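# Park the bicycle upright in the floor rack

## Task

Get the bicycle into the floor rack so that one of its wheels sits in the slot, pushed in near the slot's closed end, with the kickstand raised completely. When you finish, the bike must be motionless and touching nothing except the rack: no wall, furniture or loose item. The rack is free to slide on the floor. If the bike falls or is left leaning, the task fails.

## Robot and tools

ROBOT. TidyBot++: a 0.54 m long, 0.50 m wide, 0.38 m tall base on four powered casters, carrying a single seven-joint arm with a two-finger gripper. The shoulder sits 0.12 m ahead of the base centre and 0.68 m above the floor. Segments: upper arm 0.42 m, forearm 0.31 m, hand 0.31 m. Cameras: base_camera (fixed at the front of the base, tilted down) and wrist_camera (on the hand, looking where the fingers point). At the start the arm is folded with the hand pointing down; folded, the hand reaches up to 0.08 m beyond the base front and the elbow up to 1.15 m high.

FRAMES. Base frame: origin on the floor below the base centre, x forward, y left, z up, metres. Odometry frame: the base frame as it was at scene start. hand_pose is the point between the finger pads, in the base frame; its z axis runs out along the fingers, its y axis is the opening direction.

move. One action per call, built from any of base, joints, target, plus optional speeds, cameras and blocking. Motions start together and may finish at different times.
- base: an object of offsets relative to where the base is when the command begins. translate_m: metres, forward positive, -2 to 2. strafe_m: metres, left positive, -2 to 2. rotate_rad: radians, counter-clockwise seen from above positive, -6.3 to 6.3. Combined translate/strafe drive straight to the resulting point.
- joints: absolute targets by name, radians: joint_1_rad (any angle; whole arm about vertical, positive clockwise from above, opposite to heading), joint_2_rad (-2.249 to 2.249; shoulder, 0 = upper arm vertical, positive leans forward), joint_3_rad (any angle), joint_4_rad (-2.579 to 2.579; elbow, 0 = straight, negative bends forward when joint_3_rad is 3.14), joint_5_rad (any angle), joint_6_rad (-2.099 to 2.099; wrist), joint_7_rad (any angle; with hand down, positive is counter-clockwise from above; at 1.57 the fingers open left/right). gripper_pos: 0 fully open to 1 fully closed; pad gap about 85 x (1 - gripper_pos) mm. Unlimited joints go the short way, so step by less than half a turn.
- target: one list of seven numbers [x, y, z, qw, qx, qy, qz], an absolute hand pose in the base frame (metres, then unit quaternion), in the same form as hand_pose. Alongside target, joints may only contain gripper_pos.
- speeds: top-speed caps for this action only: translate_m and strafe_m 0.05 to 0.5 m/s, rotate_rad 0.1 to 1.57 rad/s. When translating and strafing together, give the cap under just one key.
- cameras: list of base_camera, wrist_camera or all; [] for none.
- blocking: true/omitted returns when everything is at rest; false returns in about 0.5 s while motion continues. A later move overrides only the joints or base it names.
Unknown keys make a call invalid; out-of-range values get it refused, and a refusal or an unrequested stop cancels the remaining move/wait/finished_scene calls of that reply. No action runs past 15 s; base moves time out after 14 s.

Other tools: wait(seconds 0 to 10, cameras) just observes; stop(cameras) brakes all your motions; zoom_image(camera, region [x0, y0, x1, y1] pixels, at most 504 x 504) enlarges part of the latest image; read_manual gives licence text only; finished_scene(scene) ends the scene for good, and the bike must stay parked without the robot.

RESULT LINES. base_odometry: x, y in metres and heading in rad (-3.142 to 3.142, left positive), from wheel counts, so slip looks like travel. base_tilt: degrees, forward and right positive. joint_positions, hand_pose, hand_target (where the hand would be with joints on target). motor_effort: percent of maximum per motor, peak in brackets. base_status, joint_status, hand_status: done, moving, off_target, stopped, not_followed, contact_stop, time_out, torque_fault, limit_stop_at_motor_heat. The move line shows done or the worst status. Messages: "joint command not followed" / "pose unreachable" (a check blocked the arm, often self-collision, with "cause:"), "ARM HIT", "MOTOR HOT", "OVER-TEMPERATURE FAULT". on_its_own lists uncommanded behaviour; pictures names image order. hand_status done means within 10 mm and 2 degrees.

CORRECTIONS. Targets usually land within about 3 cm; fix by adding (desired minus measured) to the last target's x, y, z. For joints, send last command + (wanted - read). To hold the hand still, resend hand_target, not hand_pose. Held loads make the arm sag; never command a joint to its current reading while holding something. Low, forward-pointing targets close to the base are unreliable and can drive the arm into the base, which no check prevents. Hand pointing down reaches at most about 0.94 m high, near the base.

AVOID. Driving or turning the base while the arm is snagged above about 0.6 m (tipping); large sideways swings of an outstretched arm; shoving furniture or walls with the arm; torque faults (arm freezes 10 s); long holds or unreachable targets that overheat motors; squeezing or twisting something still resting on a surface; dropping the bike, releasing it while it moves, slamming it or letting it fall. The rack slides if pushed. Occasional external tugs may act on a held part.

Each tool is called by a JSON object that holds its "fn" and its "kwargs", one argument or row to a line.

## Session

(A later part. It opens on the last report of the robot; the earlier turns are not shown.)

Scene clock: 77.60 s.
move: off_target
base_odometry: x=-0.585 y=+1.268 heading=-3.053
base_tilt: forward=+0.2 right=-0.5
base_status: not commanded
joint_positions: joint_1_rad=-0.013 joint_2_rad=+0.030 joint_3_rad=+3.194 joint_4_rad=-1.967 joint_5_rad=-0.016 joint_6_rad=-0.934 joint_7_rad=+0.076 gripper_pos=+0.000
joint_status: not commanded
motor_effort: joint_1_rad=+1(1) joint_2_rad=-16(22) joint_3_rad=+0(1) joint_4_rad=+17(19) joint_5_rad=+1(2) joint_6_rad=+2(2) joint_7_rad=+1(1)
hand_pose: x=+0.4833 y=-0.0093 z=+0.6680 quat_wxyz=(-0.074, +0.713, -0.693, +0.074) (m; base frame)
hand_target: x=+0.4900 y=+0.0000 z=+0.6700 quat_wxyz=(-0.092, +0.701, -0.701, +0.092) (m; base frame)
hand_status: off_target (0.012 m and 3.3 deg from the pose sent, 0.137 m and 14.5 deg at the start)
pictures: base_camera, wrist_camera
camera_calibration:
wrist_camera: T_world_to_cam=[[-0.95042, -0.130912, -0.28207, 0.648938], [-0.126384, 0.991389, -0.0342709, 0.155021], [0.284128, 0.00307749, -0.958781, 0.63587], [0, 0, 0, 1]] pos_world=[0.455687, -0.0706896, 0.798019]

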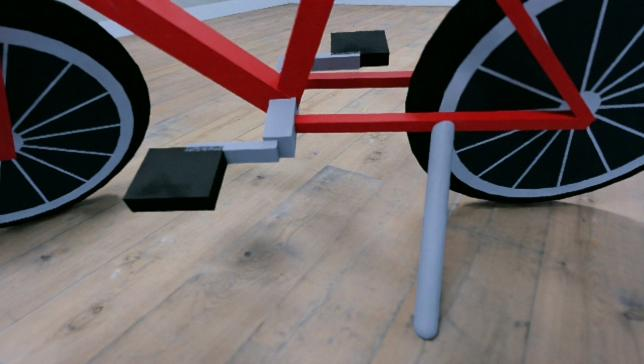

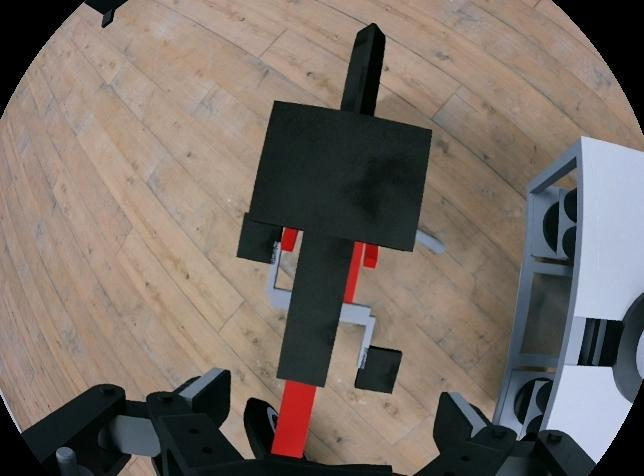

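{"fn": "move", "kwargs": {
  "target": [0.531, 0.012, 0.575, -0.0895, 0.6796, -0.7224, 0.0951]
}}

Scene clock: 83.07 s.
move: off_target
base_odometry: x=-0.585 y=+1.268 heading=-3.053
base_tilt: forward=+0.2 right=-0.5
base_status: not commanded
joint_positions: joint_1_rad=-0.368 joint_2_rad=+0.242 joint_3_rad=+3.522 joint_4_rad=-2.062 joint_5_rad=-0.112 joint_6_rad=-0.626 joint_7_rad=+0.075 gripper_pos=+0.000
joint_status: not commanded
motor_effort: joint_1_rad=+0(2) joint_2_rad=-21(22) joint_3_rad=+1(2) joint_4_rad=+14(18) joint_5_rad=+0(2) joint_6_rad=+2(3) joint_7_rad=+1(1)
hand_pose: x=+0.5254 y=+0.0125 z=+0.5803 quat_wxyz=(-0.073, +0.702, -0.703, +0.089) (m; base frame)
hand_target: x=+0.5310 y=+0.0120 z=+0.5750 quat_wxyz=(-0.089, +0.679, -0.722, +0.095) (m; base frame)
hand_status: off_target (0.008 m and 4.0 deg from the pose sent, 0.107 m and 5.9 deg at the start)
pictures: base_camera, wrist_camera
camera_calibration:
wrist_camera: T_world_to_cam=[[-0.948343, -0.107076, -0.29863, 0.67532], [-0.0950148, 0.993974, -0.0546623, 0.131029], [0.302683, -0.0234644, -0.952802, 0.526933], [0, 0, 0, 1]] pos_world=[0.493392, -0.0455653, 0.710896]

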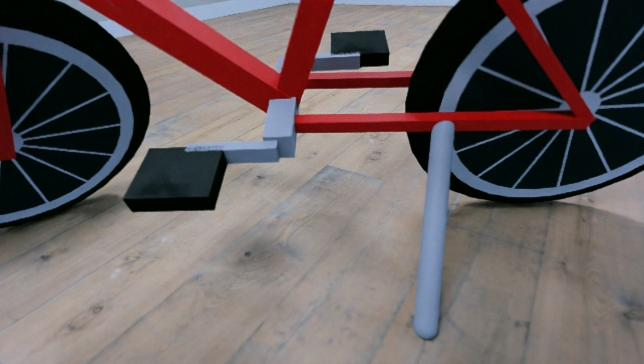

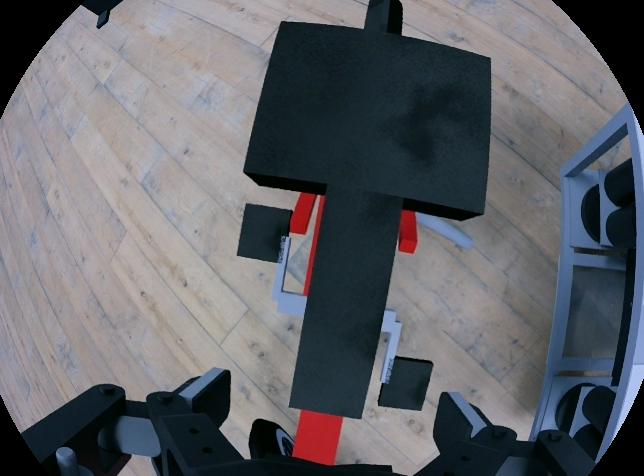

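{"fn": "move", "kwargs": {
  "target": [0.553, 0.0125, 0.50, -0.0866, 0.6576, -0.7431, 0.0978]
}}

Scene clock: 86.60 s.
move: off_target
base_odometry: x=-0.585 y=+1.268 heading=-3.053
base_tilt: forward=+0.2 right=-0.5
base_status: not commanded
joint_positions: joint_1_rad=-0.421 joint_2_rad=+0.468 joint_3_rad=+3.618 joint_4_rad=-2.101 joint_5_rad=-0.478 joint_6_rad=-0.437 joint_7_rad=+0.263 gripper_pos=+0.000
joint_status: not commanded
motor_effort: joint_1_rad=+1(1) joint_2_rad=-25(26) joint_3_rad=+3(3) joint_4_rad=+10(15) joint_5_rad=+0(2) joint_6_rad=+2(2) joint_7_rad=+1(1)
hand_pose: x=+0.5470 y=+0.0218 z=+0.5002 quat_wxyz=(-0.080, +0.652, -0.750, +0.076) (m; base frame)
hand_target: x=+0.5530 y=+0.0125 z=+0.5000 quat_wxyz=(-0.087, +0.657, -0.742, +0.098) (m; base frame)
hand_status: off_target (0.011 m and 2.8 deg from the pose sent, 0.085 m and 7.1 deg at the start)
pictures: base_camera, wrist_camera
camera_calibration:
wrist_camera: T_world_to_cam=[[-0.955453, 0.0347733, -0.293089, 0.670841], [0.0397353, 0.99915, -0.0109914, 0.023829], [0.292457, -0.0221477, -0.956022, 0.451426], [0, 0, 0, 1]] pos_world=[0.507987, -0.0371381, 0.628451]

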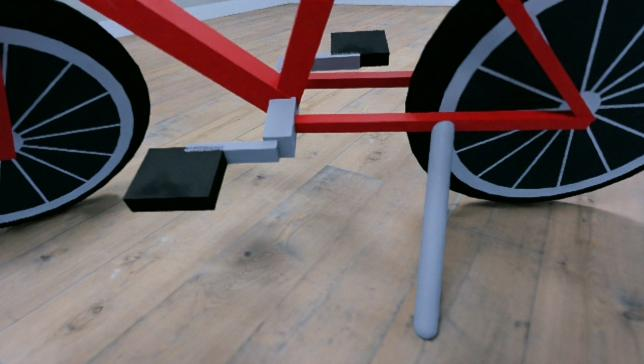

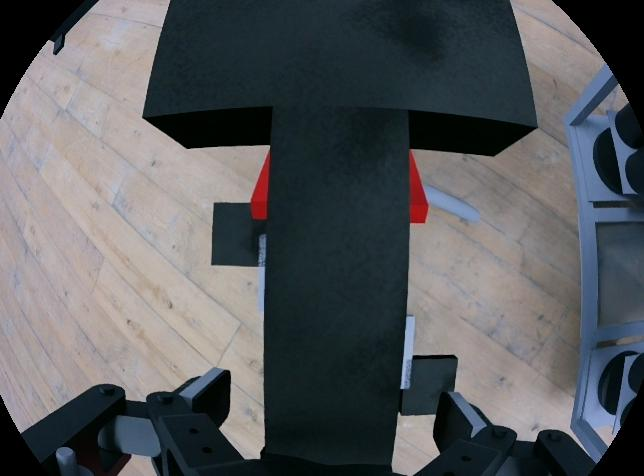

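{"fn": "move", "kwargs": {
  "target": [0.555, -0.001, 0.50, -0.0885, 0.6719, -0.7305, 0.0961]
}}

Scene clock: 88.97 s.
move: off_target
base_odometry: x=-0.585 y=+1.268 heading=-3.053
base_tilt: forward=+0.2 right=-0.5
base_status: not commanded
joint_positions: joint_1_rad=-0.358 joint_2_rad=+0.468 joint_3_rad=+3.610 joint_4_rad=-2.101 joint_5_rad=-0.484 joint_6_rad=-0.433 joint_7_rad=+0.346 gripper_pos=+0.000
joint_status: not commanded
motor_effort: joint_1_rad=+1(2) joint_2_rad=-25(25) joint_3_rad=+3(4) joint_4_rad=+11(12) joint_5_rad=+0(1) joint_6_rad=+2(2) joint_7_rad=+1(1)
hand_pose: x=+0.5485 y=-0.0014 z=+0.4999 quat_wxyz=(-0.077, +0.660, -0.743, +0.080) (m; base frame)
hand_target: x=+0.5550 y=-0.0010 z=+0.5000 quat_wxyz=(-0.088, +0.671, -0.730, +0.096) (m; base frame)
hand_status: off_target (0.007 m and 3.0 deg from the pose sent, 0.024 m and 4.1 deg at the start)
pictures: base_camera, wrist_camera
camera_calibration:
wrist_camera: T_world_to_cam=[[-0.955417, 0.0117576, -0.295027, 0.673937], [0.0197029, 0.999518, -0.0239726, 0.0643561], [0.294603, -0.0287167, -0.955188, 0.448654], [0, 0, 0, 1]] pos_world=[0.510448, -0.0593652, 0.628921]

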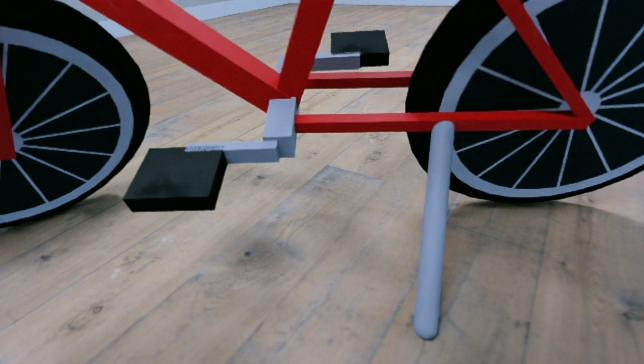

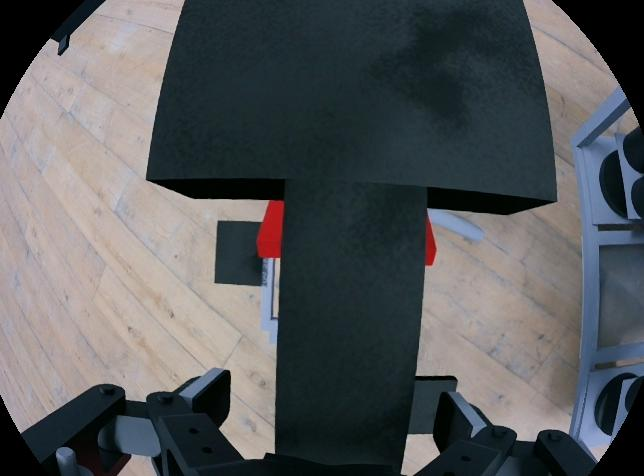

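{"fn": "move", "kwargs": {
  "target": [0.551, -0.001, 0.50, -0.0885, 0.6719, -0.7305, 0.0961],
  "cameras": []
}}

{"fn": "move", "kwargs": {
  "joints": {"gripper_pos": 1.0}
}}

Scene clock: 89.93 s.
move: off_target
base_odometry: x=-0.585 y=+1.268 heading=-3.053
base_tilt: forward=+0.2 right=-0.5
base_status: not commanded
joint_positions: joint_1_rad=-0.358 joint_2_rad=+0.468 joint_3_rad=+3.610 joint_4_rad=-2.112 joint_5_rad=-0.486 joint_6_rad=-0.426 joint_7_rad=+0.351 gripper_pos=+0.000
joint_status: not commanded
motor_effort: joint_1_rad=+0(1) joint_2_rad=-24(25) joint_3_rad=+3(3) joint_4_rad=+11(12) joint_5_rad=+0(2) joint_6_rad=+2(3) joint_7_rad=+1(1)
hand_pose: x=+0.5447 y=-0.0023 z=+0.4979 quat_wxyz=(-0.075, +0.660, -0.743, +0.080) (m; base frame)
hand_target: x=+0.5510 y=-0.0010 z=+0.5000 quat_wxyz=(-0.088, +0.671, -0.730, +0.096) (m; base frame)
hand_status: off_target (0.007 m and 3.1 deg from the pose sent, 0.003 m and 3.0 deg at the start)
pictures: none
No camera images: "cameras" was empty.

Scene clock: 91.03 s.
move: off_target
base_odometry: x=-0.585 y=+1.268 heading=-3.053
base_tilt: forward=+0.2 right=-0.5
base_status: not commanded
joint_positions: joint_1_rad=-0.359 joint_2_rad=+0.466 joint_3_rad=+3.609 joint_4_rad=-2.115 joint_5_rad=-0.486 joint_6_rad=-0.415 joint_7_rad=+0.374 gripper_pos=+0.564
joint_status: gripper_pos off_target (ended at +0.564, target +1.000)
motor_effort: joint_1_rad=+1(4) joint_2_rad=-25(25) joint_3_rad=+3(5) joint_4_rad=+12(14) joint_5_rad=-3(5) joint_6_rad=+1(2) joint_7_rad=-1(4)
hand_pose: x=+0.5462 y=-0.0031 z=+0.4986 quat_wxyz=(-0.076, +0.668, -0.735, +0.085) (m; base frame)
hand_target: x=+0.5510 y=-0.0010 z=+0.5000 quat_wxyz=(-0.088, +0.671, -0.730, +0.096) (m; base frame)
hand_status: not commanded
pictures: base_camera, wrist_camera
camera_calibration:
wrist_camera: T_world_to_cam=[[-0.95403, -0.0131868, -0.299422, 0.672712], [-0.00281516, 0.999382, -0.0350438, 0.0839235], [0.299699, -0.0325899, -0.953477, 0.44435], [0, 0, 0, 1]] pos_world=[0.508853, -0.0605194, 0.628044]

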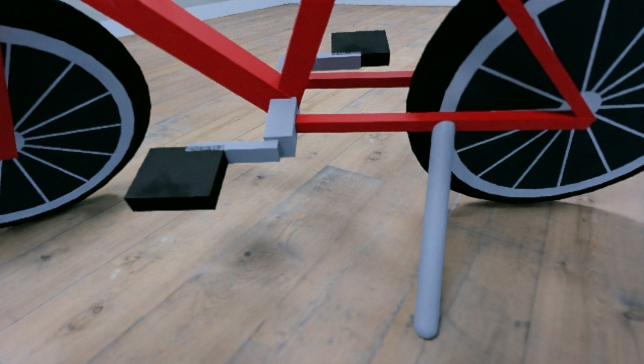

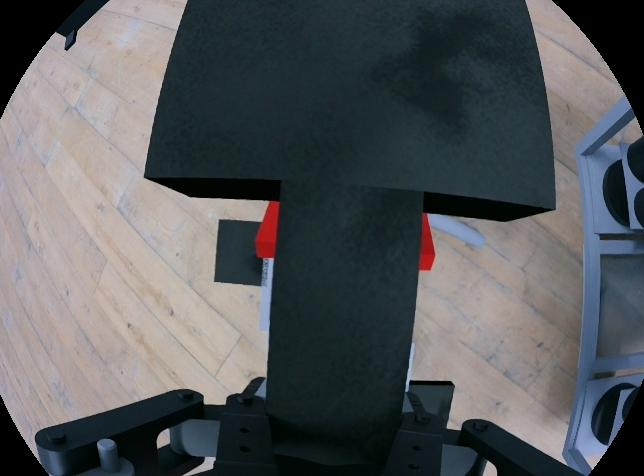

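{"fn": "move", "kwargs": {
  "target": [0.56, -0.001, 0.535, -0.0885, 0.6719, -0.7305, 0.0961]
}}

Scene clock: 92.73 s.
move: off_target
base_odometry: x=-0.585 y=+1.268 heading=-3.053
base_tilt: forward=+0.2 right=-0.5
base_status: not commanded
joint_positions: joint_1_rad=-0.373 joint_2_rad=+0.469 joint_3_rad=+3.609 joint_4_rad=-2.101 joint_5_rad=-0.409 joint_6_rad=-0.427 joint_7_rad=+0.309 gripper_pos=+0.568
joint_status: not commanded
motor_effort: joint_1_rad=+1(3) joint_2_rad=-35(37) joint_3_rad=+6(6) joint_4_rad=+16(18) joint_5_rad=+1(2) joint_6_rad=-2(3) joint_7_rad=+0(1)
hand_pose: x=+0.5467 y=-0.0044 z=+0.4998 quat_wxyz=(-0.064, +0.676, -0.729, +0.090) (m; base frame)
hand_target: x=+0.5600 y=-0.0010 z=+0.5350 quat_wxyz=(-0.088, +0.671, -0.730, +0.096) (m; base frame)
hand_status: off_target (0.038 m and 3.0 deg from the pose sent, 0.039 m and 2.0 deg at the start)
pictures: base_camera, wrist_camera
camera_calibration:
wrist_camera: T_world_to_cam=[[-0.957147, -0.0363195, -0.287315, 0.669071], [-0.019596, 0.997953, -0.0608705, 0.107338], [0.288937, -0.0526319, -0.9559, 0.452285], [0, 0, 0, 1]] pos_world=[0.511821, -0.0590131, 0.631107]

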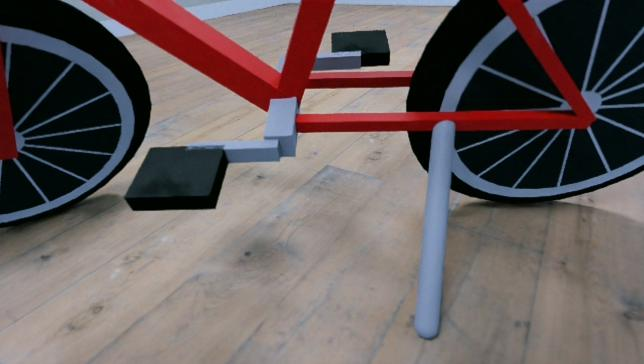

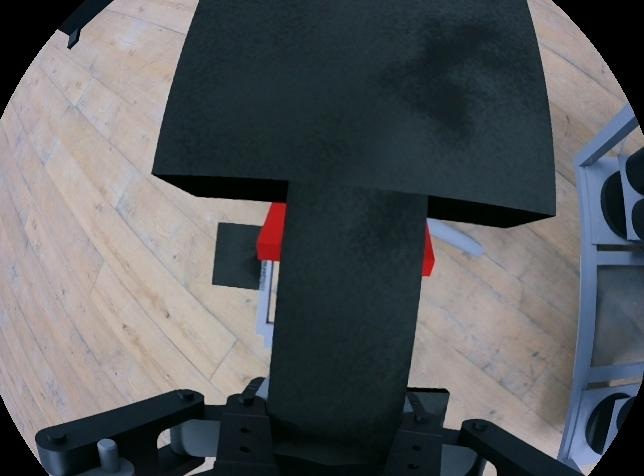

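{"fn": "move", "kwargs": {
  "target": [0.57, -0.001, 0.59, -0.0885, 0.6719, -0.7305, 0.0961]
}}

Scene clock: 94.57 s.
move: off_target
base_odometry: x=-0.585 y=+1.268 heading=-3.053
base_tilt: forward=+0.3 right=-0.6
base_status: not commanded
joint_positions: joint_1_rad=-0.353 joint_2_rad=+0.480 joint_3_rad=+3.529 joint_4_rad=-2.008 joint_5_rad=-0.253 joint_6_rad=-0.533 joint_7_rad=+0.146 gripper_pos=+0.568
joint_status: not commanded
motor_effort: joint_1_rad=+3(5) joint_2_rad=-56(58) joint_3_rad=+10(11) joint_4_rad=+20(21) joint_5_rad=+6(7) joint_6_rad=-9(11) joint_7_rad=+3(3)
hand_pose: x=+0.5552 y=+0.0137 z=+0.5061 quat_wxyz=(-0.044, +0.689, -0.719, +0.073) (m; base frame)
hand_target: x=+0.5700 y=-0.0010 z=+0.5900 quat_wxyz=(-0.088, +0.671, -0.730, +0.096) (m; base frame)
hand_status: off_target (0.086 m and 6.2 deg from the pose sent, 0.093 m and 3.0 deg at the start)
pictures: base_camera, wrist_camera
camera_calibration:
wrist_camera: T_world_to_cam=[[-0.969491, -0.0681632, -0.235461, 0.66073], [-0.0545248, 0.996462, -0.0639626, 0.110822], [0.238988, -0.0491726, -0.969777, 0.491531], [0, 0, 0, 1]] pos_world=[0.529145, -0.0412224, 0.63934]

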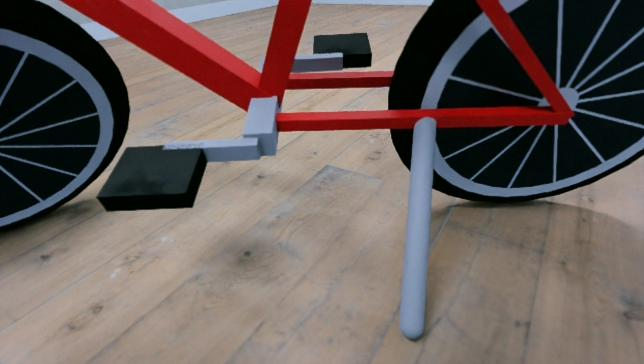

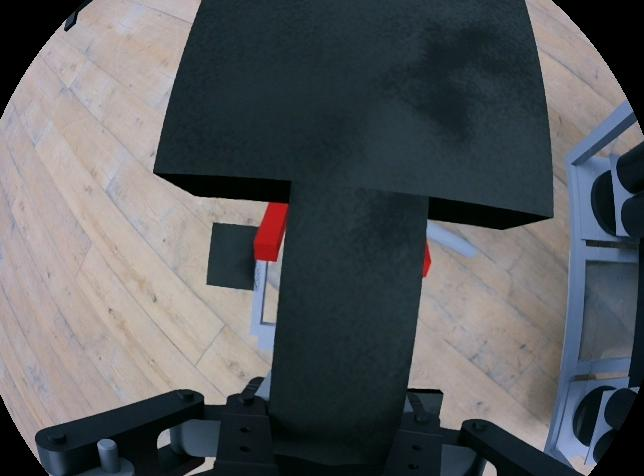

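{"fn": "move", "kwargs": {
  "target": [0.551, -0.008, 0.50, -0.0885, 0.6719, -0.7305, 0.0961]
}}

{"fn": "move", "kwargs": {
  "joints": {"gripper_pos": 0},
  "cameras": []
}}

{"fn": "move", "kwargs": {
  "target": [0.49, 0.0, 0.70, -0.0923, 0.7010, -0.7010, 0.0923]
}}

Scene clock: 101.50 s.
move: off_target
base_odometry: x=-0.585 y=+1.268 heading=-3.053
base_tilt: forward=+0.2 right=-0.5
base_status: not commanded
joint_positions: joint_1_rad=-0.338 joint_2_rad=+0.457 joint_3_rad=+3.574 joint_4_rad=-2.114 joint_5_rad=-0.474 joint_6_rad=-0.426 joint_7_rad=+0.378 gripper_pos=+0.571
joint_status: not commanded
motor_effort: joint_1_rad=-1(3) joint_2_rad=-20(58) joint_3_rad=+2(10) joint_4_rad=+12(20) joint_5_rad=-1(7) joint_6_rad=+1(10) joint_7_rad=+0(3)
hand_pose: x=+0.5436 y=+0.0046 z=+0.4998 quat_wxyz=(-0.079, +0.677, -0.728, +0.076) (m; base frame)
hand_target: x=+0.5510 y=-0.0080 z=+0.5000 quat_wxyz=(-0.088, +0.671, -0.730, +0.096) (m; base frame)
hand_status: off_target (0.015 m and 2.6 deg from the pose sent, 0.023 m and 6.2 deg at the start)
pictures: base_camera, wrist_camera
camera_calibration:
wrist_camera: T_world_to_cam=[[-0.955661, -0.0329425, -0.292621, 0.668328], [-0.028272, 0.999397, -0.0201768, 0.0827121], [0.293109, -0.0110092, -0.956016, 0.451304], [0, 0, 0, 1]] pos_world=[0.508752, -0.0556773, 0.628689]

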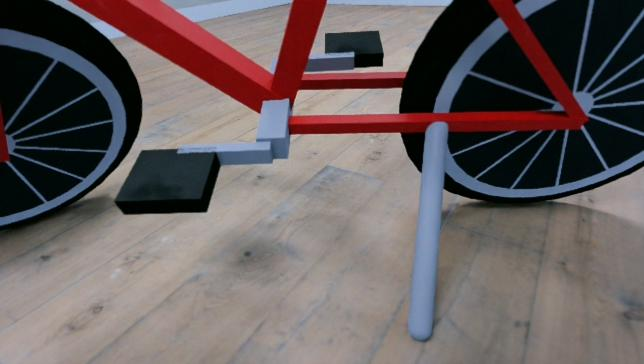

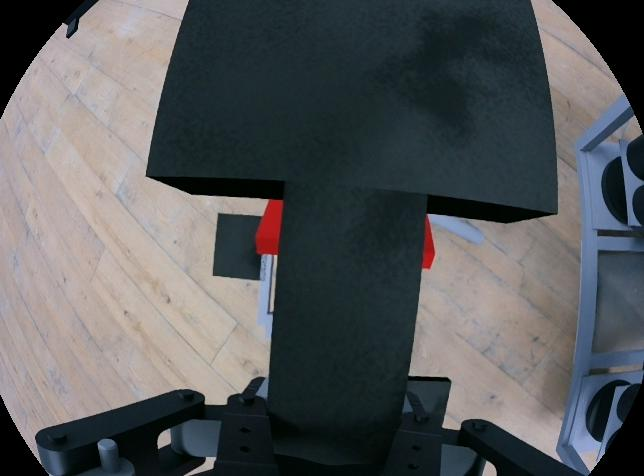

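Scene clock: 102.60 s.
move: done
base_odometry: x=-0.585 y=+1.268 heading=-3.053
base_tilt: forward=+0.2 right=-0.5
base_status: not commanded
joint_positions: joint_1_rad=-0.338 joint_2_rad=+0.457 joint_3_rad=+3.574 joint_4_rad=-2.114 joint_5_rad=-0.492 joint_6_rad=-0.425 joint_7_rad=+0.378 gripper_pos=+0.000
joint_status: all done
motor_effort: joint_1_rad=+0(1) joint_2_rad=-24(25) joint_3_rad=+2(3) joint_4_rad=+12(13) joint_5_rad=+0(2) joint_6_rad=+2(2) joint_7_rad=+1(1)
hand_pose: x=+0.5448 y=+0.0066 z=+0.4998 quat_wxyz=(-0.083, +0.671, -0.733, +0.075) (m; base frame)
hand_target: x=+0.5510 y=-0.0080 z=+0.5000 quat_wxyz=(-0.088, +0.671, -0.730, +0.096) (m; base frame)
hand_status: not commanded
pictures: none
No camera images: "cameras" was empty.

Scene clock: 104.60 s.
move: off_target
base_odometry: x=-0.585 y=+1.268 heading=-3.053
base_tilt: forward=+0.2 right=-0.5
base_status: not commanded
joint_positions: joint_1_rad=+0.001 joint_2_rad=-0.006 joint_3_rad=+3.156 joint_4_rad=-1.934 joint_5_rad=-0.043 joint_6_rad=-0.920 joint_7_rad=+0.076 gripper_pos=+0.000
joint_status: not commanded
motor_effort: joint_1_rad=+0(2) joint_2_rad=-16(26) joint_3_rad=+0(3) joint_4_rad=+18(19) joint_5_rad=+0(2) joint_6_rad=+2(4) joint_7_rad=+1(1)
hand_pose: x=+0.5017 y=+0.0061 z=+0.6950 quat_wxyz=(-0.113, +0.713, -0.686, +0.095) (m; base frame)
hand_target: x=+0.4900 y=+0.0000 z=+0.7000 quat_wxyz=(-0.092, +0.701, -0.701, +0.092) (m; base frame)
hand_status: off_target (0.014 m and 3.3 deg from the pose sent, 0.208 m and 5.5 deg at the start)
pictures: base_camera, wrist_camera
camera_calibration:
wrist_camera: T_world_to_cam=[[-0.921303, -0.135123, -0.364614, 0.718865], [-0.137095, 0.990344, -0.020601, 0.138821], [0.363877, 0.0310071, -0.930931, 0.597019], [0, 0, 0, 1]] pos_world=[0.464083, -0.058857, 0.820751]

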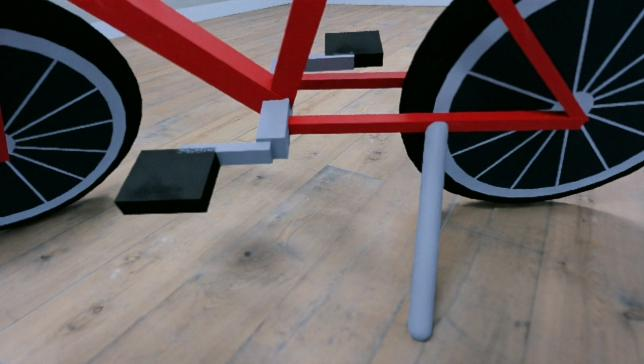

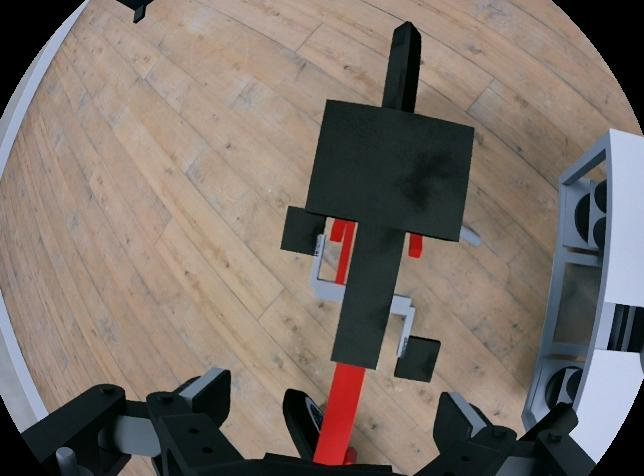

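{"fn": "move", "kwargs": {
  "joints": {"joint_1_rad": -0.55, "joint_2_rad": -0.7, "joint_3_rad": 3.14, "joint_4_rad": -2.2, "joint_5_rad": 0, "joint_6_rad": -0.9, "joint_7_rad": 1.57}
}}

{"fn": "zoom_image", "kwargs": {
  "camera": "wrist_camera",
  "region": [150, 100, 550, 400]
}}

Scene clock: 107.87 s.
move: done
base_odometry: x=-0.585 y=+1.268 heading=-3.053
base_tilt: forward=+0.2 right=-0.5
base_status: not commanded
joint_positions: joint_1_rad=-0.538 joint_2_rad=-0.691 joint_3_rad=+3.155 joint_4_rad=-2.173 joint_5_rad=-0.040 joint_6_rad=-0.921 joint_7_rad=+1.499 gripper_pos=+0.000
joint_status: all done
motor_effort: joint_1_rad=+0(1) joint_2_rad=+4(17) joint_3_rad=+0(1) joint_4_rad=+20(23) joint_5_rad=-1(2) joint_6_rad=+6(7) joint_7_rad=+1(2)
hand_pose: x=+0.3341 y=+0.1370 z=+0.8043 quat_wxyz=(-0.129, +0.910, +0.204, +0.338) (m; base frame)
hand_target: x=+0.3336 y=+0.1336 z=+0.7963 quat_wxyz=(-0.098, +0.897, +0.253, +0.349) (m; base frame)
hand_status: not commanded
pictures: base_camera, wrist_camera
camera_calibration:
wrist_camera: T_world_to_cam=[[0.568097, -0.818746, -0.0831936, -0.00831279], [-0.632277, -0.369522, -0.68094, 0.871296], [0.526775, 0.439441, -0.727599, 0.481733], [0, 0, 0, 1]] pos_world=[0.301858, 0.103464, 0.943117]

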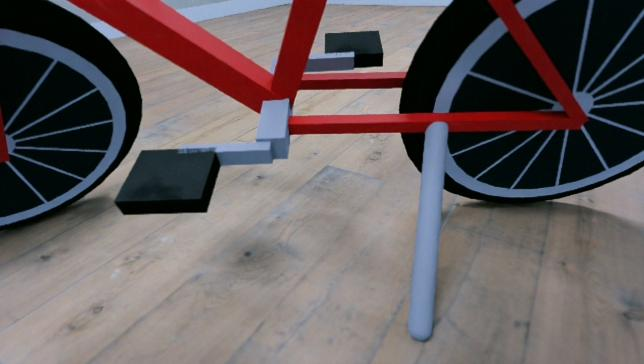

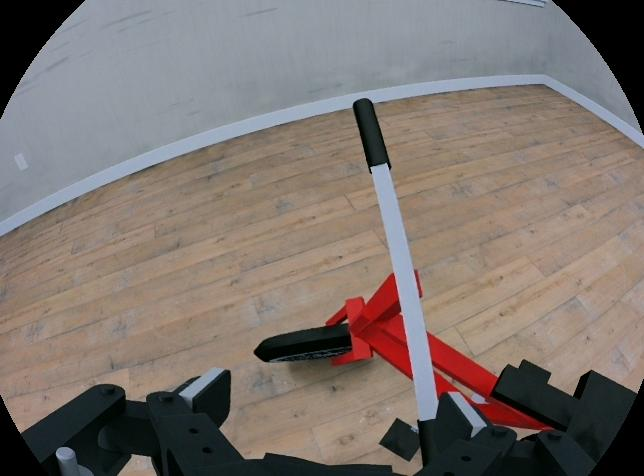

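Scaled by 1.260.

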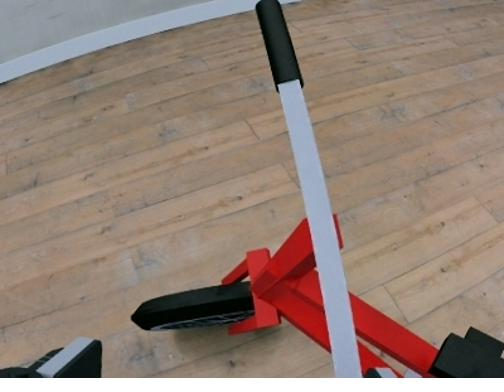

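{"fn": "move", "kwargs": {
  "base": {"strafe_m": 0.2},
  "speeds": {"strafe_m": 0.2},
  "cameras": ["base_camera"]
}}

{"fn": "move", "kwargs": {
  "target": [0.50, 0.0, 0.82, 0, 0.968, 0.250, 0]
}}

Scene clock: 111.50 s.
move: done
base_odometry: x=-0.568 y=+1.069 heading=-3.053
base_tilt: forward=+0.2 right=-0.5
base_status: done
joint_positions: joint_1_rad=-0.538 joint_2_rad=-0.693 joint_3_rad=+3.155 joint_4_rad=-2.174 joint_5_rad=-0.037 joint_6_rad=-0.921 joint_7_rad=+1.501 gripper_pos=+0.000
joint_status: not commanded
motor_effort: joint_1_rad=+0(2) joint_2_rad=+4(6) joint_3_rad=+0(2) joint_4_rad=+21(22) joint_5_rad=+0(1) joint_6_rad=+5(7) joint_7_rad=+1(1)
hand_pose: x=+0.3338 y=+0.1365 z=+0.8044 quat_wxyz=(-0.127, +0.909, +0.205, +0.339) (m; base frame)
hand_target: x=+0.3336 y=+0.1336 z=+0.7963 quat_wxyz=(-0.098, +0.897, +0.253, +0.349) (m; base frame)
hand_status: not commanded
pictures: base_camera

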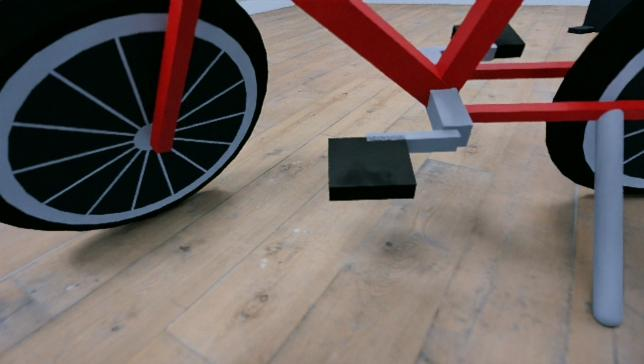

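Scene clock: 114.00 s.
move: off_target
base_odometry: x=-0.568 y=+1.069 heading=-3.053
base_tilt: forward=+0.2 right=-0.5
base_status: not commanded
joint_positions: joint_1_rad=+0.007 joint_2_rad=+0.159 joint_3_rad=+3.146 joint_4_rad=-1.314 joint_5_rad=-0.036 joint_6_rad=-1.621 joint_7_rad=+2.007 gripper_pos=+0.000
joint_status: not commanded
motor_effort: joint_1_rad=+0(2) joint_2_rad=-21(23) joint_3_rad=+0(1) joint_4_rad=+18(23) joint_5_rad=+1(2) joint_6_rad=+1(7) joint_7_rad=+1(1)
hand_pose: x=+0.5134 y=+0.0078 z=+0.8172 quat_wxyz=(-0.012, +0.977, +0.212, +0.027) (m; base frame)
hand_target: x=+0.5000 y=+0.0000 z=+0.8200 quat_wxyz=(+0.000, +0.968, +0.250, +0.000) (m; base frame)
hand_status: off_target (0.016 m and 5.6 deg from the pose sent, 0.216 m and 42.6 deg at the start)
pictures: base_camera, wrist_camera
camera_calibration:
wrist_camera: T_world_to_cam=[[0.508293, -0.857265, -0.0820684, -0.184796], [-0.861015, -0.503993, -0.0681463, 0.563523], [0.0170576, 0.1053, -0.994294, 0.935689], [0, 0, 0, 1]] pos_world=[0.563172, 0.0270641, 0.953586]

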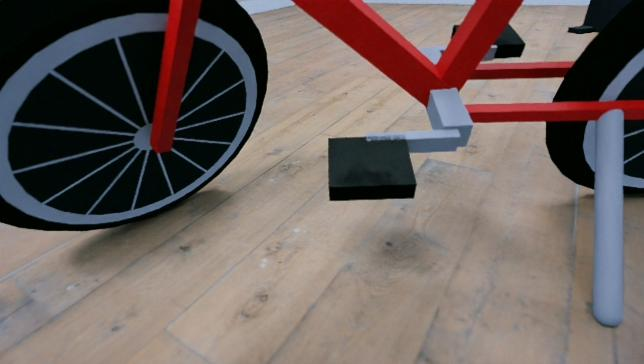

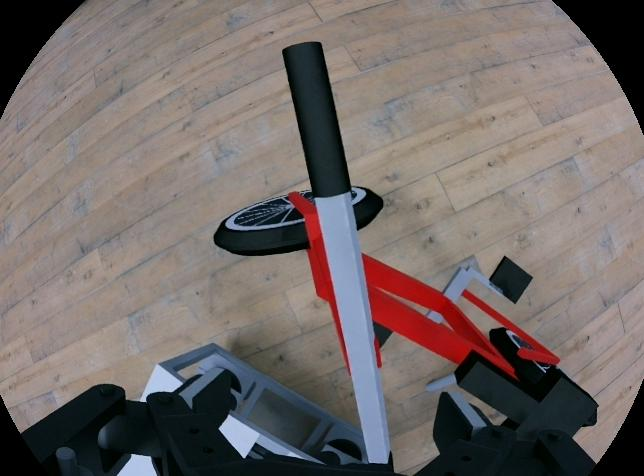

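{"fn": "move", "kwargs": {
  "target": [0.503, -0.046, 0.767, -0.1228, 0.926, 0.3425, 0.098]
}}

Scene clock: 122.33 s.
move: off_target
base_odometry: x=-0.568 y=+1.069 heading=-3.053
base_tilt: forward=+0.2 right=-0.5
base_status: not commanded
joint_positions: joint_1_rad=+0.326 joint_2_rad=+0.159 joint_3_rad=+3.171 joint_4_rad=-1.496 joint_5_rad=-0.286 joint_6_rad=-1.542 joint_7_rad=+2.623 gripper_pos=+0.000
joint_status: not commanded
motor_effort: joint_1_rad=+0(2) joint_2_rad=-21(22) joint_3_rad=-1(1) joint_4_rad=+17(19) joint_5_rad=-2(3) joint_6_rad=-1(2) joint_7_rad=+1(1)
hand_pose: x=+0.4913 y=-0.0429 z=+0.7721 quat_wxyz=(-0.124, +0.933, +0.330, +0.069) (m; base frame)
hand_target: x=+0.5030 y=-0.0460 z=+0.7670 quat_wxyz=(-0.123, +0.926, +0.343, +0.098) (m; base frame)
hand_status: off_target (0.013 m and 3.7 deg from the pose sent, 0.074 m and 22.1 deg at the start)
pictures: base_camera, wrist_camera
camera_calibration:
wrist_camera: T_world_to_cam=[[0.711546, -0.661641, -0.236504, -0.192971], [-0.70264, -0.670212, -0.238983, 0.562835], [-0.000386708, 0.336225, -0.941782, 0.874501], [0, 0, 0, 1]] pos_world=[0.533116, -0.0444877, 0.912459]

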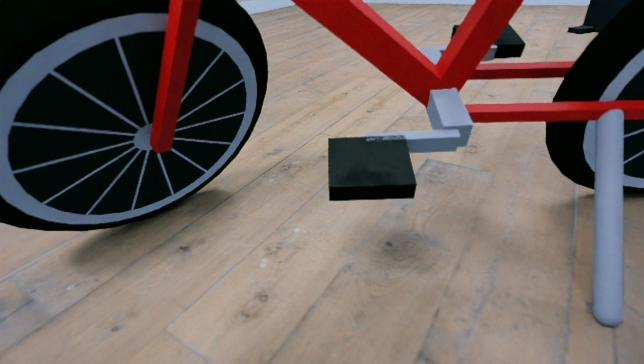

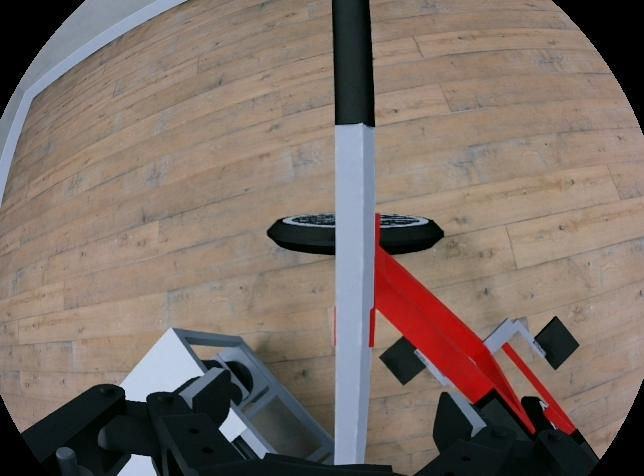

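{"fn": "move", "kwargs": {
  "target": [0.530, -0.0345, 0.719, -0.1194, 0.914, 0.3749, 0.1023],
  "cameras": ["wrist_camera"]
}}

Scene clock: 126.33 s.
move: off_target
base_odometry: x=-0.568 y=+1.069 heading=-3.053
base_tilt: forward=+0.2 right=-0.5
base_status: not commanded
joint_positions: joint_1_rad=+0.351 joint_2_rad=+0.234 joint_3_rad=+3.109 joint_4_rad=-1.563 joint_5_rad=-0.287 joint_6_rad=-1.392 joint_7_rad=+2.669 gripper_pos=+0.000
joint_status: not commanded
motor_effort: joint_1_rad=+0(2) joint_2_rad=-23(25) joint_3_rad=-1(1) joint_4_rad=+17(18) joint_5_rad=-2(3) joint_6_rad=-1(1) joint_7_rad=+1(1)
hand_pose: x=+0.5183 y=-0.0398 z=+0.7228 quat_wxyz=(-0.125, +0.926, +0.349, +0.076) (m; base frame)
hand_target: x=+0.5300 y=-0.0345 z=+0.7190 quat_wxyz=(-0.119, +0.914, +0.375, +0.102) (m; base frame)
hand_status: off_target (0.013 m and 4.5 deg from the pose sent, 0.066 m and 6.8 deg at the start)
pictures: wrist_camera
camera_calibration:
wrist_camera: T_world_to_cam=[[0.740373, -0.632979, -0.226243, -0.243043], [-0.67219, -0.695665, -0.253399, 0.565621], [0.00300659, 0.339688, -0.940533, 0.824502], [0, 0, 0, 1]] pos_world=[0.557668, -0.0404319, 0.863813]

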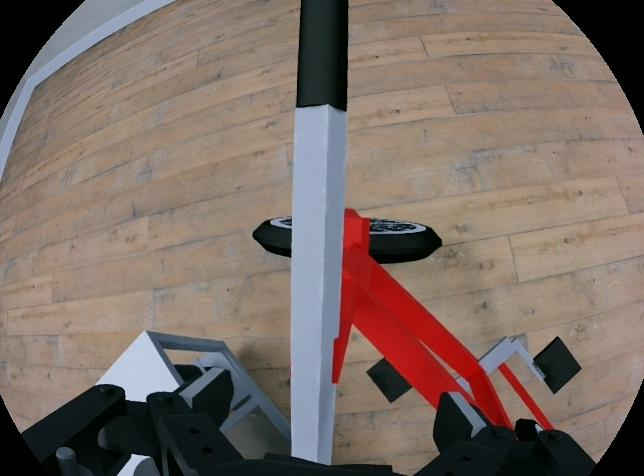

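{"fn": "move", "kwargs": {
  "target": [0.529, -0.0145, 0.674, -0.1194, 0.914, 0.3749, 0.1023]
}}

Scene clock: 128.70 s.
move: off_target
base_odometry: x=-0.568 y=+1.069 heading=-3.053
base_tilt: forward=+0.2 right=-0.6
base_status: not commanded
joint_positions: joint_1_rad=+0.351 joint_2_rad=+0.247 joint_3_rad=+3.067 joint_4_rad=-1.689 joint_5_rad=-0.287 joint_6_rad=-1.237 joint_7_rad=+2.670 gripper_pos=+0.000
joint_status: not commanded
motor_effort: joint_1_rad=+0(1) joint_2_rad=-23(24) joint_3_rad=-1(1) joint_4_rad=+17(18) joint_5_rad=-2(3) joint_6_rad=-1(1) joint_7_rad=+1(1)
hand_pose: x=+0.5174 y=-0.0260 z=+0.6796 quat_wxyz=(-0.121, +0.926, +0.349, +0.079) (m; base frame)
hand_target: x=+0.5290 y=-0.0145 z=+0.6740 quat_wxyz=(-0.119, +0.914, +0.375, +0.102) (m; base frame)
hand_status: off_target (0.017 m and 4.2 deg from the pose sent, 0.056 m and 4.5 deg at the start)
pictures: base_camera, wrist_camera
camera_calibration:
wrist_camera: T_world_to_cam=[[0.741785, -0.634625, -0.216809, -0.250604], [-0.67054, -0.696349, -0.255879, 0.564528], [0.0114124, 0.335186, -0.942083, 0.775812], [0, 0, 0, 1]] pos_world=[0.555579, -0.0259728, 0.820997]

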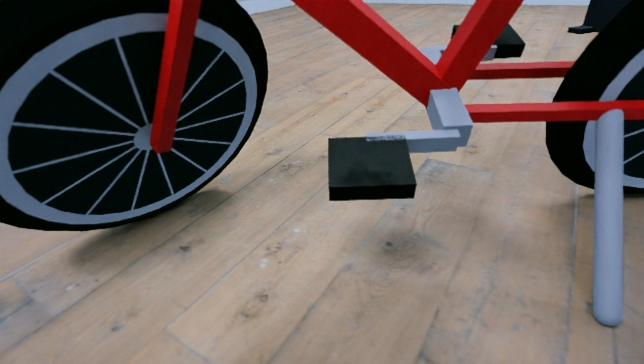

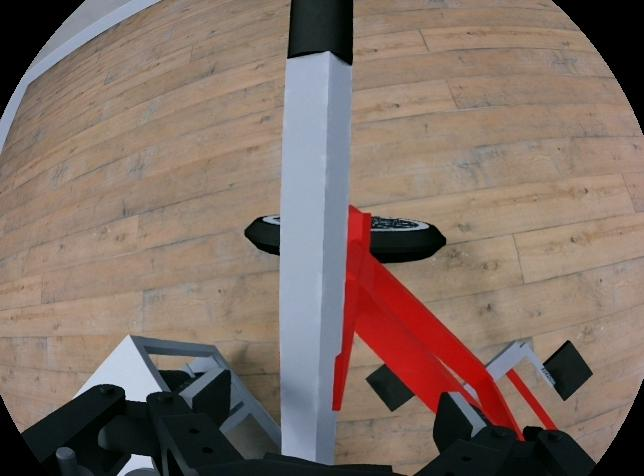

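{"fn": "move", "kwargs": {
  "target": [0.520, -0.007, 0.677, -0.1194, 0.914, 0.3749, 0.1023],
  "cameras": ["wrist_camera"]
}}

{"fn": "move", "kwargs": {
  "joints": {"gripper_pos": 1.0}
}}

Scene clock: 131.30 s.
move: off_target
base_odometry: x=-0.568 y=+1.069 heading=-3.053
base_tilt: forward=+0.2 right=-0.5
base_status: not commanded
joint_positions: joint_1_rad=+0.331 joint_2_rad=+0.236 joint_3_rad=+3.068 joint_4_rad=-1.715 joint_5_rad=-0.290 joint_6_rad=-1.233 joint_7_rad=+2.670 gripper_pos=+0.000
joint_status: not commanded
motor_effort: joint_1_rad=-1(2) joint_2_rad=-22(24) joint_3_rad=-1(2) joint_4_rad=+16(17) joint_5_rad=-2(3) joint_6_rad=-1(1) joint_7_rad=+1(1)
hand_pose: x=+0.5091 y=-0.0151 z=+0.6765 quat_wxyz=(-0.125, +0.923, +0.357, +0.074) (m; base frame)
hand_target: x=+0.5200 y=-0.0070 z=+0.6770 quat_wxyz=(-0.119, +0.914, +0.375, +0.102) (m; base frame)
hand_status: off_target (0.014 m and 4.1 deg from the pose sent, 0.019 m and 4.2 deg at the start)
pictures: wrist_camera
camera_calibration:
wrist_camera: T_world_to_cam=[[0.750635, -0.620554, -0.226846, -0.235666], [-0.660705, -0.707082, -0.252002, 0.557932], [-0.00401721, 0.33904, -0.940763, 0.776313], [0, 0, 0, 1]] pos_world=[0.548646, -0.0149409, 0.817468]

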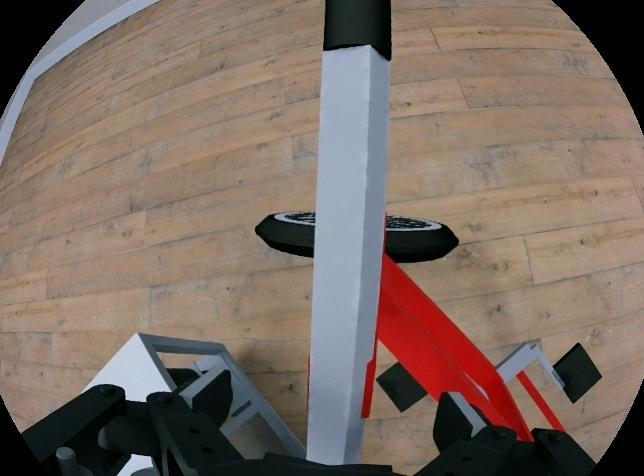

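Scene clock: 132.40 s.
move: off_target
base_odometry: x=-0.568 y=+1.069 heading=-3.053
base_tilt: forward=+0.2 right=-0.5
base_status: not commanded
joint_positions: joint_1_rad=+0.332 joint_2_rad=+0.233 joint_3_rad=+3.068 joint_4_rad=-1.717 joint_5_rad=-0.290 joint_6_rad=-1.228 joint_7_rad=+2.670 gripper_pos=+0.760
joint_status: gripper_pos off_target (ended at +0.760, target +1.000)
motor_effort: joint_1_rad=+0(3) joint_2_rad=-22(24) joint_3_rad=-2(5) joint_4_rad=+16(19) joint_5_rad=-4(5) joint_6_rad=-1(2) joint_7_rad=+1(2)
hand_pose: x=+0.5099 y=-0.0157 z=+0.6772 quat_wxyz=(-0.123, +0.923, +0.356, +0.076) (m; base frame)
hand_target: x=+0.5200 y=-0.0070 z=+0.6770 quat_wxyz=(-0.119, +0.914, +0.375, +0.102) (m; base frame)
hand_status: not commanded
pictures: base_camera, wrist_camera
camera_calibration:
wrist_camera: T_world_to_cam=[[0.75046, -0.622796, -0.221214, -0.240279], [-0.660912, -0.705965, -0.254577, 0.560133], [0.00238075, 0.337253, -0.941411, 0.774327], [0, 0, 0, 1]] pos_world=[0.548675, -0.015355, 0.818404]

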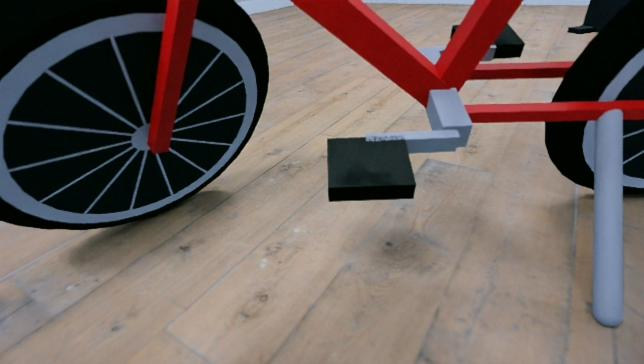

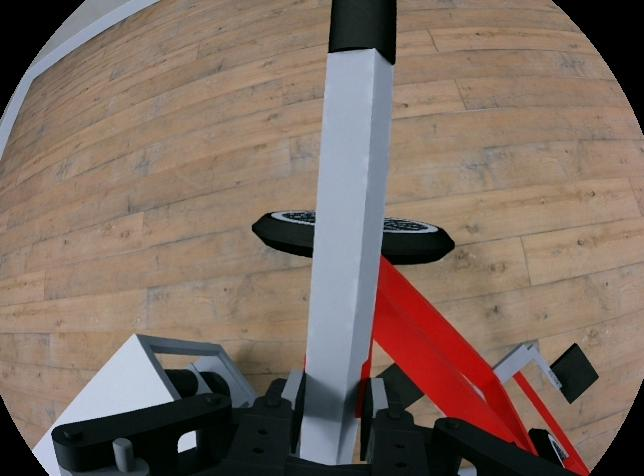

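{"fn": "move", "kwargs": {
  "target": [0.55, -0.007, 0.74, -0.1194, 0.914, 0.3749, 0.1023],
  "cameras": ["base_camera"]
}}

Scene clock: 137.50 s.
move: off_target
base_odometry: x=-0.568 y=+1.069 heading=-3.053
base_tilt: forward=+0.2 right=-0.5
base_status: not commanded
joint_positions: joint_1_rad=+0.331 joint_2_rad=+0.318 joint_3_rad=+3.068 joint_4_rad=-1.571 joint_5_rad=-0.277 joint_6_rad=-1.333 joint_7_rad=+2.670 gripper_pos=+0.783
joint_status: not commanded
motor_effort: joint_1_rad=-1(4) joint_2_rad=-39(39) joint_3_rad=-5(6) joint_4_rad=+30(30) joint_5_rad=-11(12) joint_6_rad=+1(4) joint_7_rad=+1(2)
hand_pose: x=+0.5349 y=-0.0242 z=+0.6862 quat_wxyz=(-0.137, +0.918, +0.368, +0.060) (m; base frame)
hand_target: x=+0.5500 y=-0.0070 z=+0.7400 quat_wxyz=(-0.119, +0.914, +0.375, +0.102) (m; base frame)
hand_status: off_target (0.058 m and 5.4 deg from the pose sent, 0.075 m and 3.9 deg at the start)
pictures: base_camera

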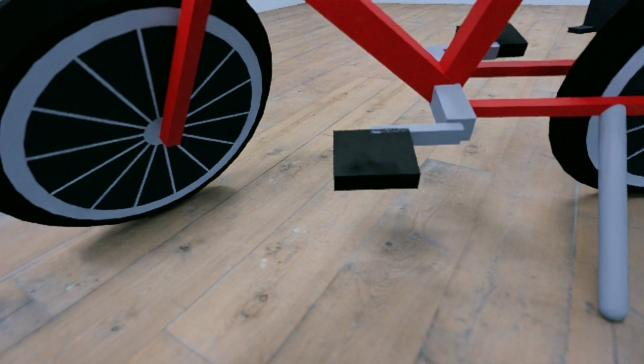

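{"fn": "move", "kwargs": {
  "target": [0.60, -0.015, 0.77, -0.1365, 0.9707, 0.192, 0.0506]
}}

Scene clock: 139.63 s.
move: off_target
base_odometry: x=-0.568 y=+1.069 heading=-3.053
base_tilt: forward=+0.2 right=-0.5
base_status: not commanded
joint_positions: joint_1_rad=+0.288 joint_2_rad=+0.402 joint_3_rad=+3.062 joint_4_rad=-1.189 joint_5_rad=-0.287 joint_6_rad=-1.518 joint_7_rad=+2.223 gripper_pos=+0.999
joint_status: not commanded
on_its_own: gripper_pos moved +0.216 to your old target +1.000
motor_effort: joint_1_rad=+1(6) joint_2_rad=-29(41) joint_3_rad=-2(8) joint_4_rad=+18(31) joint_5_rad=-3(12) joint_6_rad=+1(6) joint_7_rad=+1(2)
hand_pose: x=+0.6146 y=-0.0189 z=+0.7682 quat_wxyz=(-0.137, +0.965, +0.209, +0.082) (m; base frame)
hand_target: x=+0.6000 y=-0.0150 z=+0.7700 quat_wxyz=(-0.136, +0.971, +0.192, +0.051) (m; base frame)
hand_status: off_target (0.015 m and 4.1 deg from the pose sent, 0.107 m and 21.1 deg at the start)
pictures: base_camera, wrist_camera
camera_calibration:
wrist_camera: T_world_to_cam=[[0.523304, -0.805355, -0.278491, -0.120569], [-0.849387, -0.466692, -0.246455, 0.764316], [0.0685146, 0.365517, -0.92828, 0.810637], [0, 0, 0, 1]] pos_world=[0.656754, -0.0367027, 0.90729]

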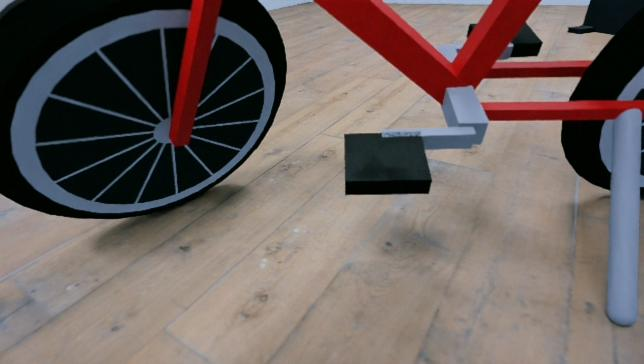

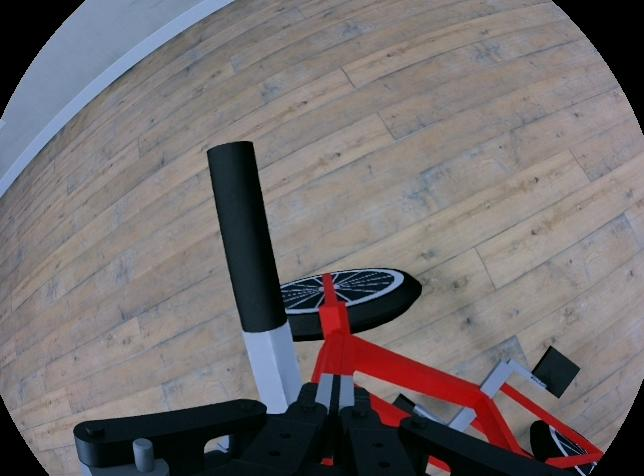

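{"fn": "move", "kwargs": {
  "joints": {"gripper_pos": 0},
  "target": [0.54, -0.05, 0.80, -0.1194, 0.914, 0.3749, 0.1023]
}}

Scene clock: 142.37 s.
move: off_target
base_odometry: x=-0.568 y=+1.069 heading=-3.053
base_tilt: forward=+0.2 right=-0.5
base_status: not commanded
joint_positions: joint_1_rad=+0.377 joint_2_rad=+0.250 joint_3_rad=+3.085 joint_4_rad=-1.284 joint_5_rad=-0.287 joint_6_rad=-1.540 joint_7_rad=+2.615 gripper_pos=+0.000
joint_status: all done
motor_effort: joint_1_rad=+0(2) joint_2_rad=-25(32) joint_3_rad=-1(2) joint_4_rad=+19(19) joint_5_rad=-2(3) joint_6_rad=+1(2) joint_7_rad=+1(1)
hand_pose: x=+0.5626 y=-0.0552 z=+0.8052 quat_wxyz=(-0.095, +0.924, +0.349, +0.121) (m; base frame)
hand_target: x=+0.5400 y=-0.0500 z=+0.8000 quat_wxyz=(-0.119, +0.914, +0.375, +0.102) (m; base frame)
hand_status: off_target (0.024 m and 4.7 deg from the pose sent, 0.087 m and 20.1 deg at the start)
pictures: base_camera, wrist_camera
camera_calibration:
wrist_camera: T_world_to_cam=[[0.750614, -0.647256, -0.132809, -0.348732], [-0.652045, -0.693117, -0.307286, 0.637789], [0.10684, 0.317251, -0.942304, 0.848898], [0, 0, 0, 1]] pos_world=[0.586934, -0.0529697, 0.949589]

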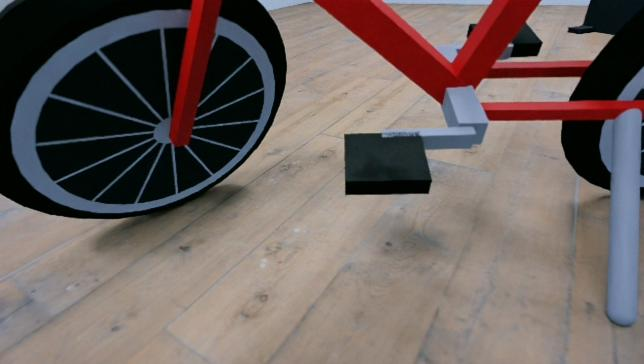

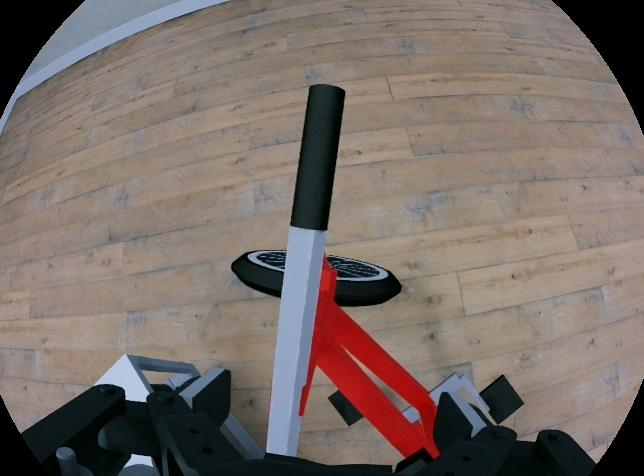

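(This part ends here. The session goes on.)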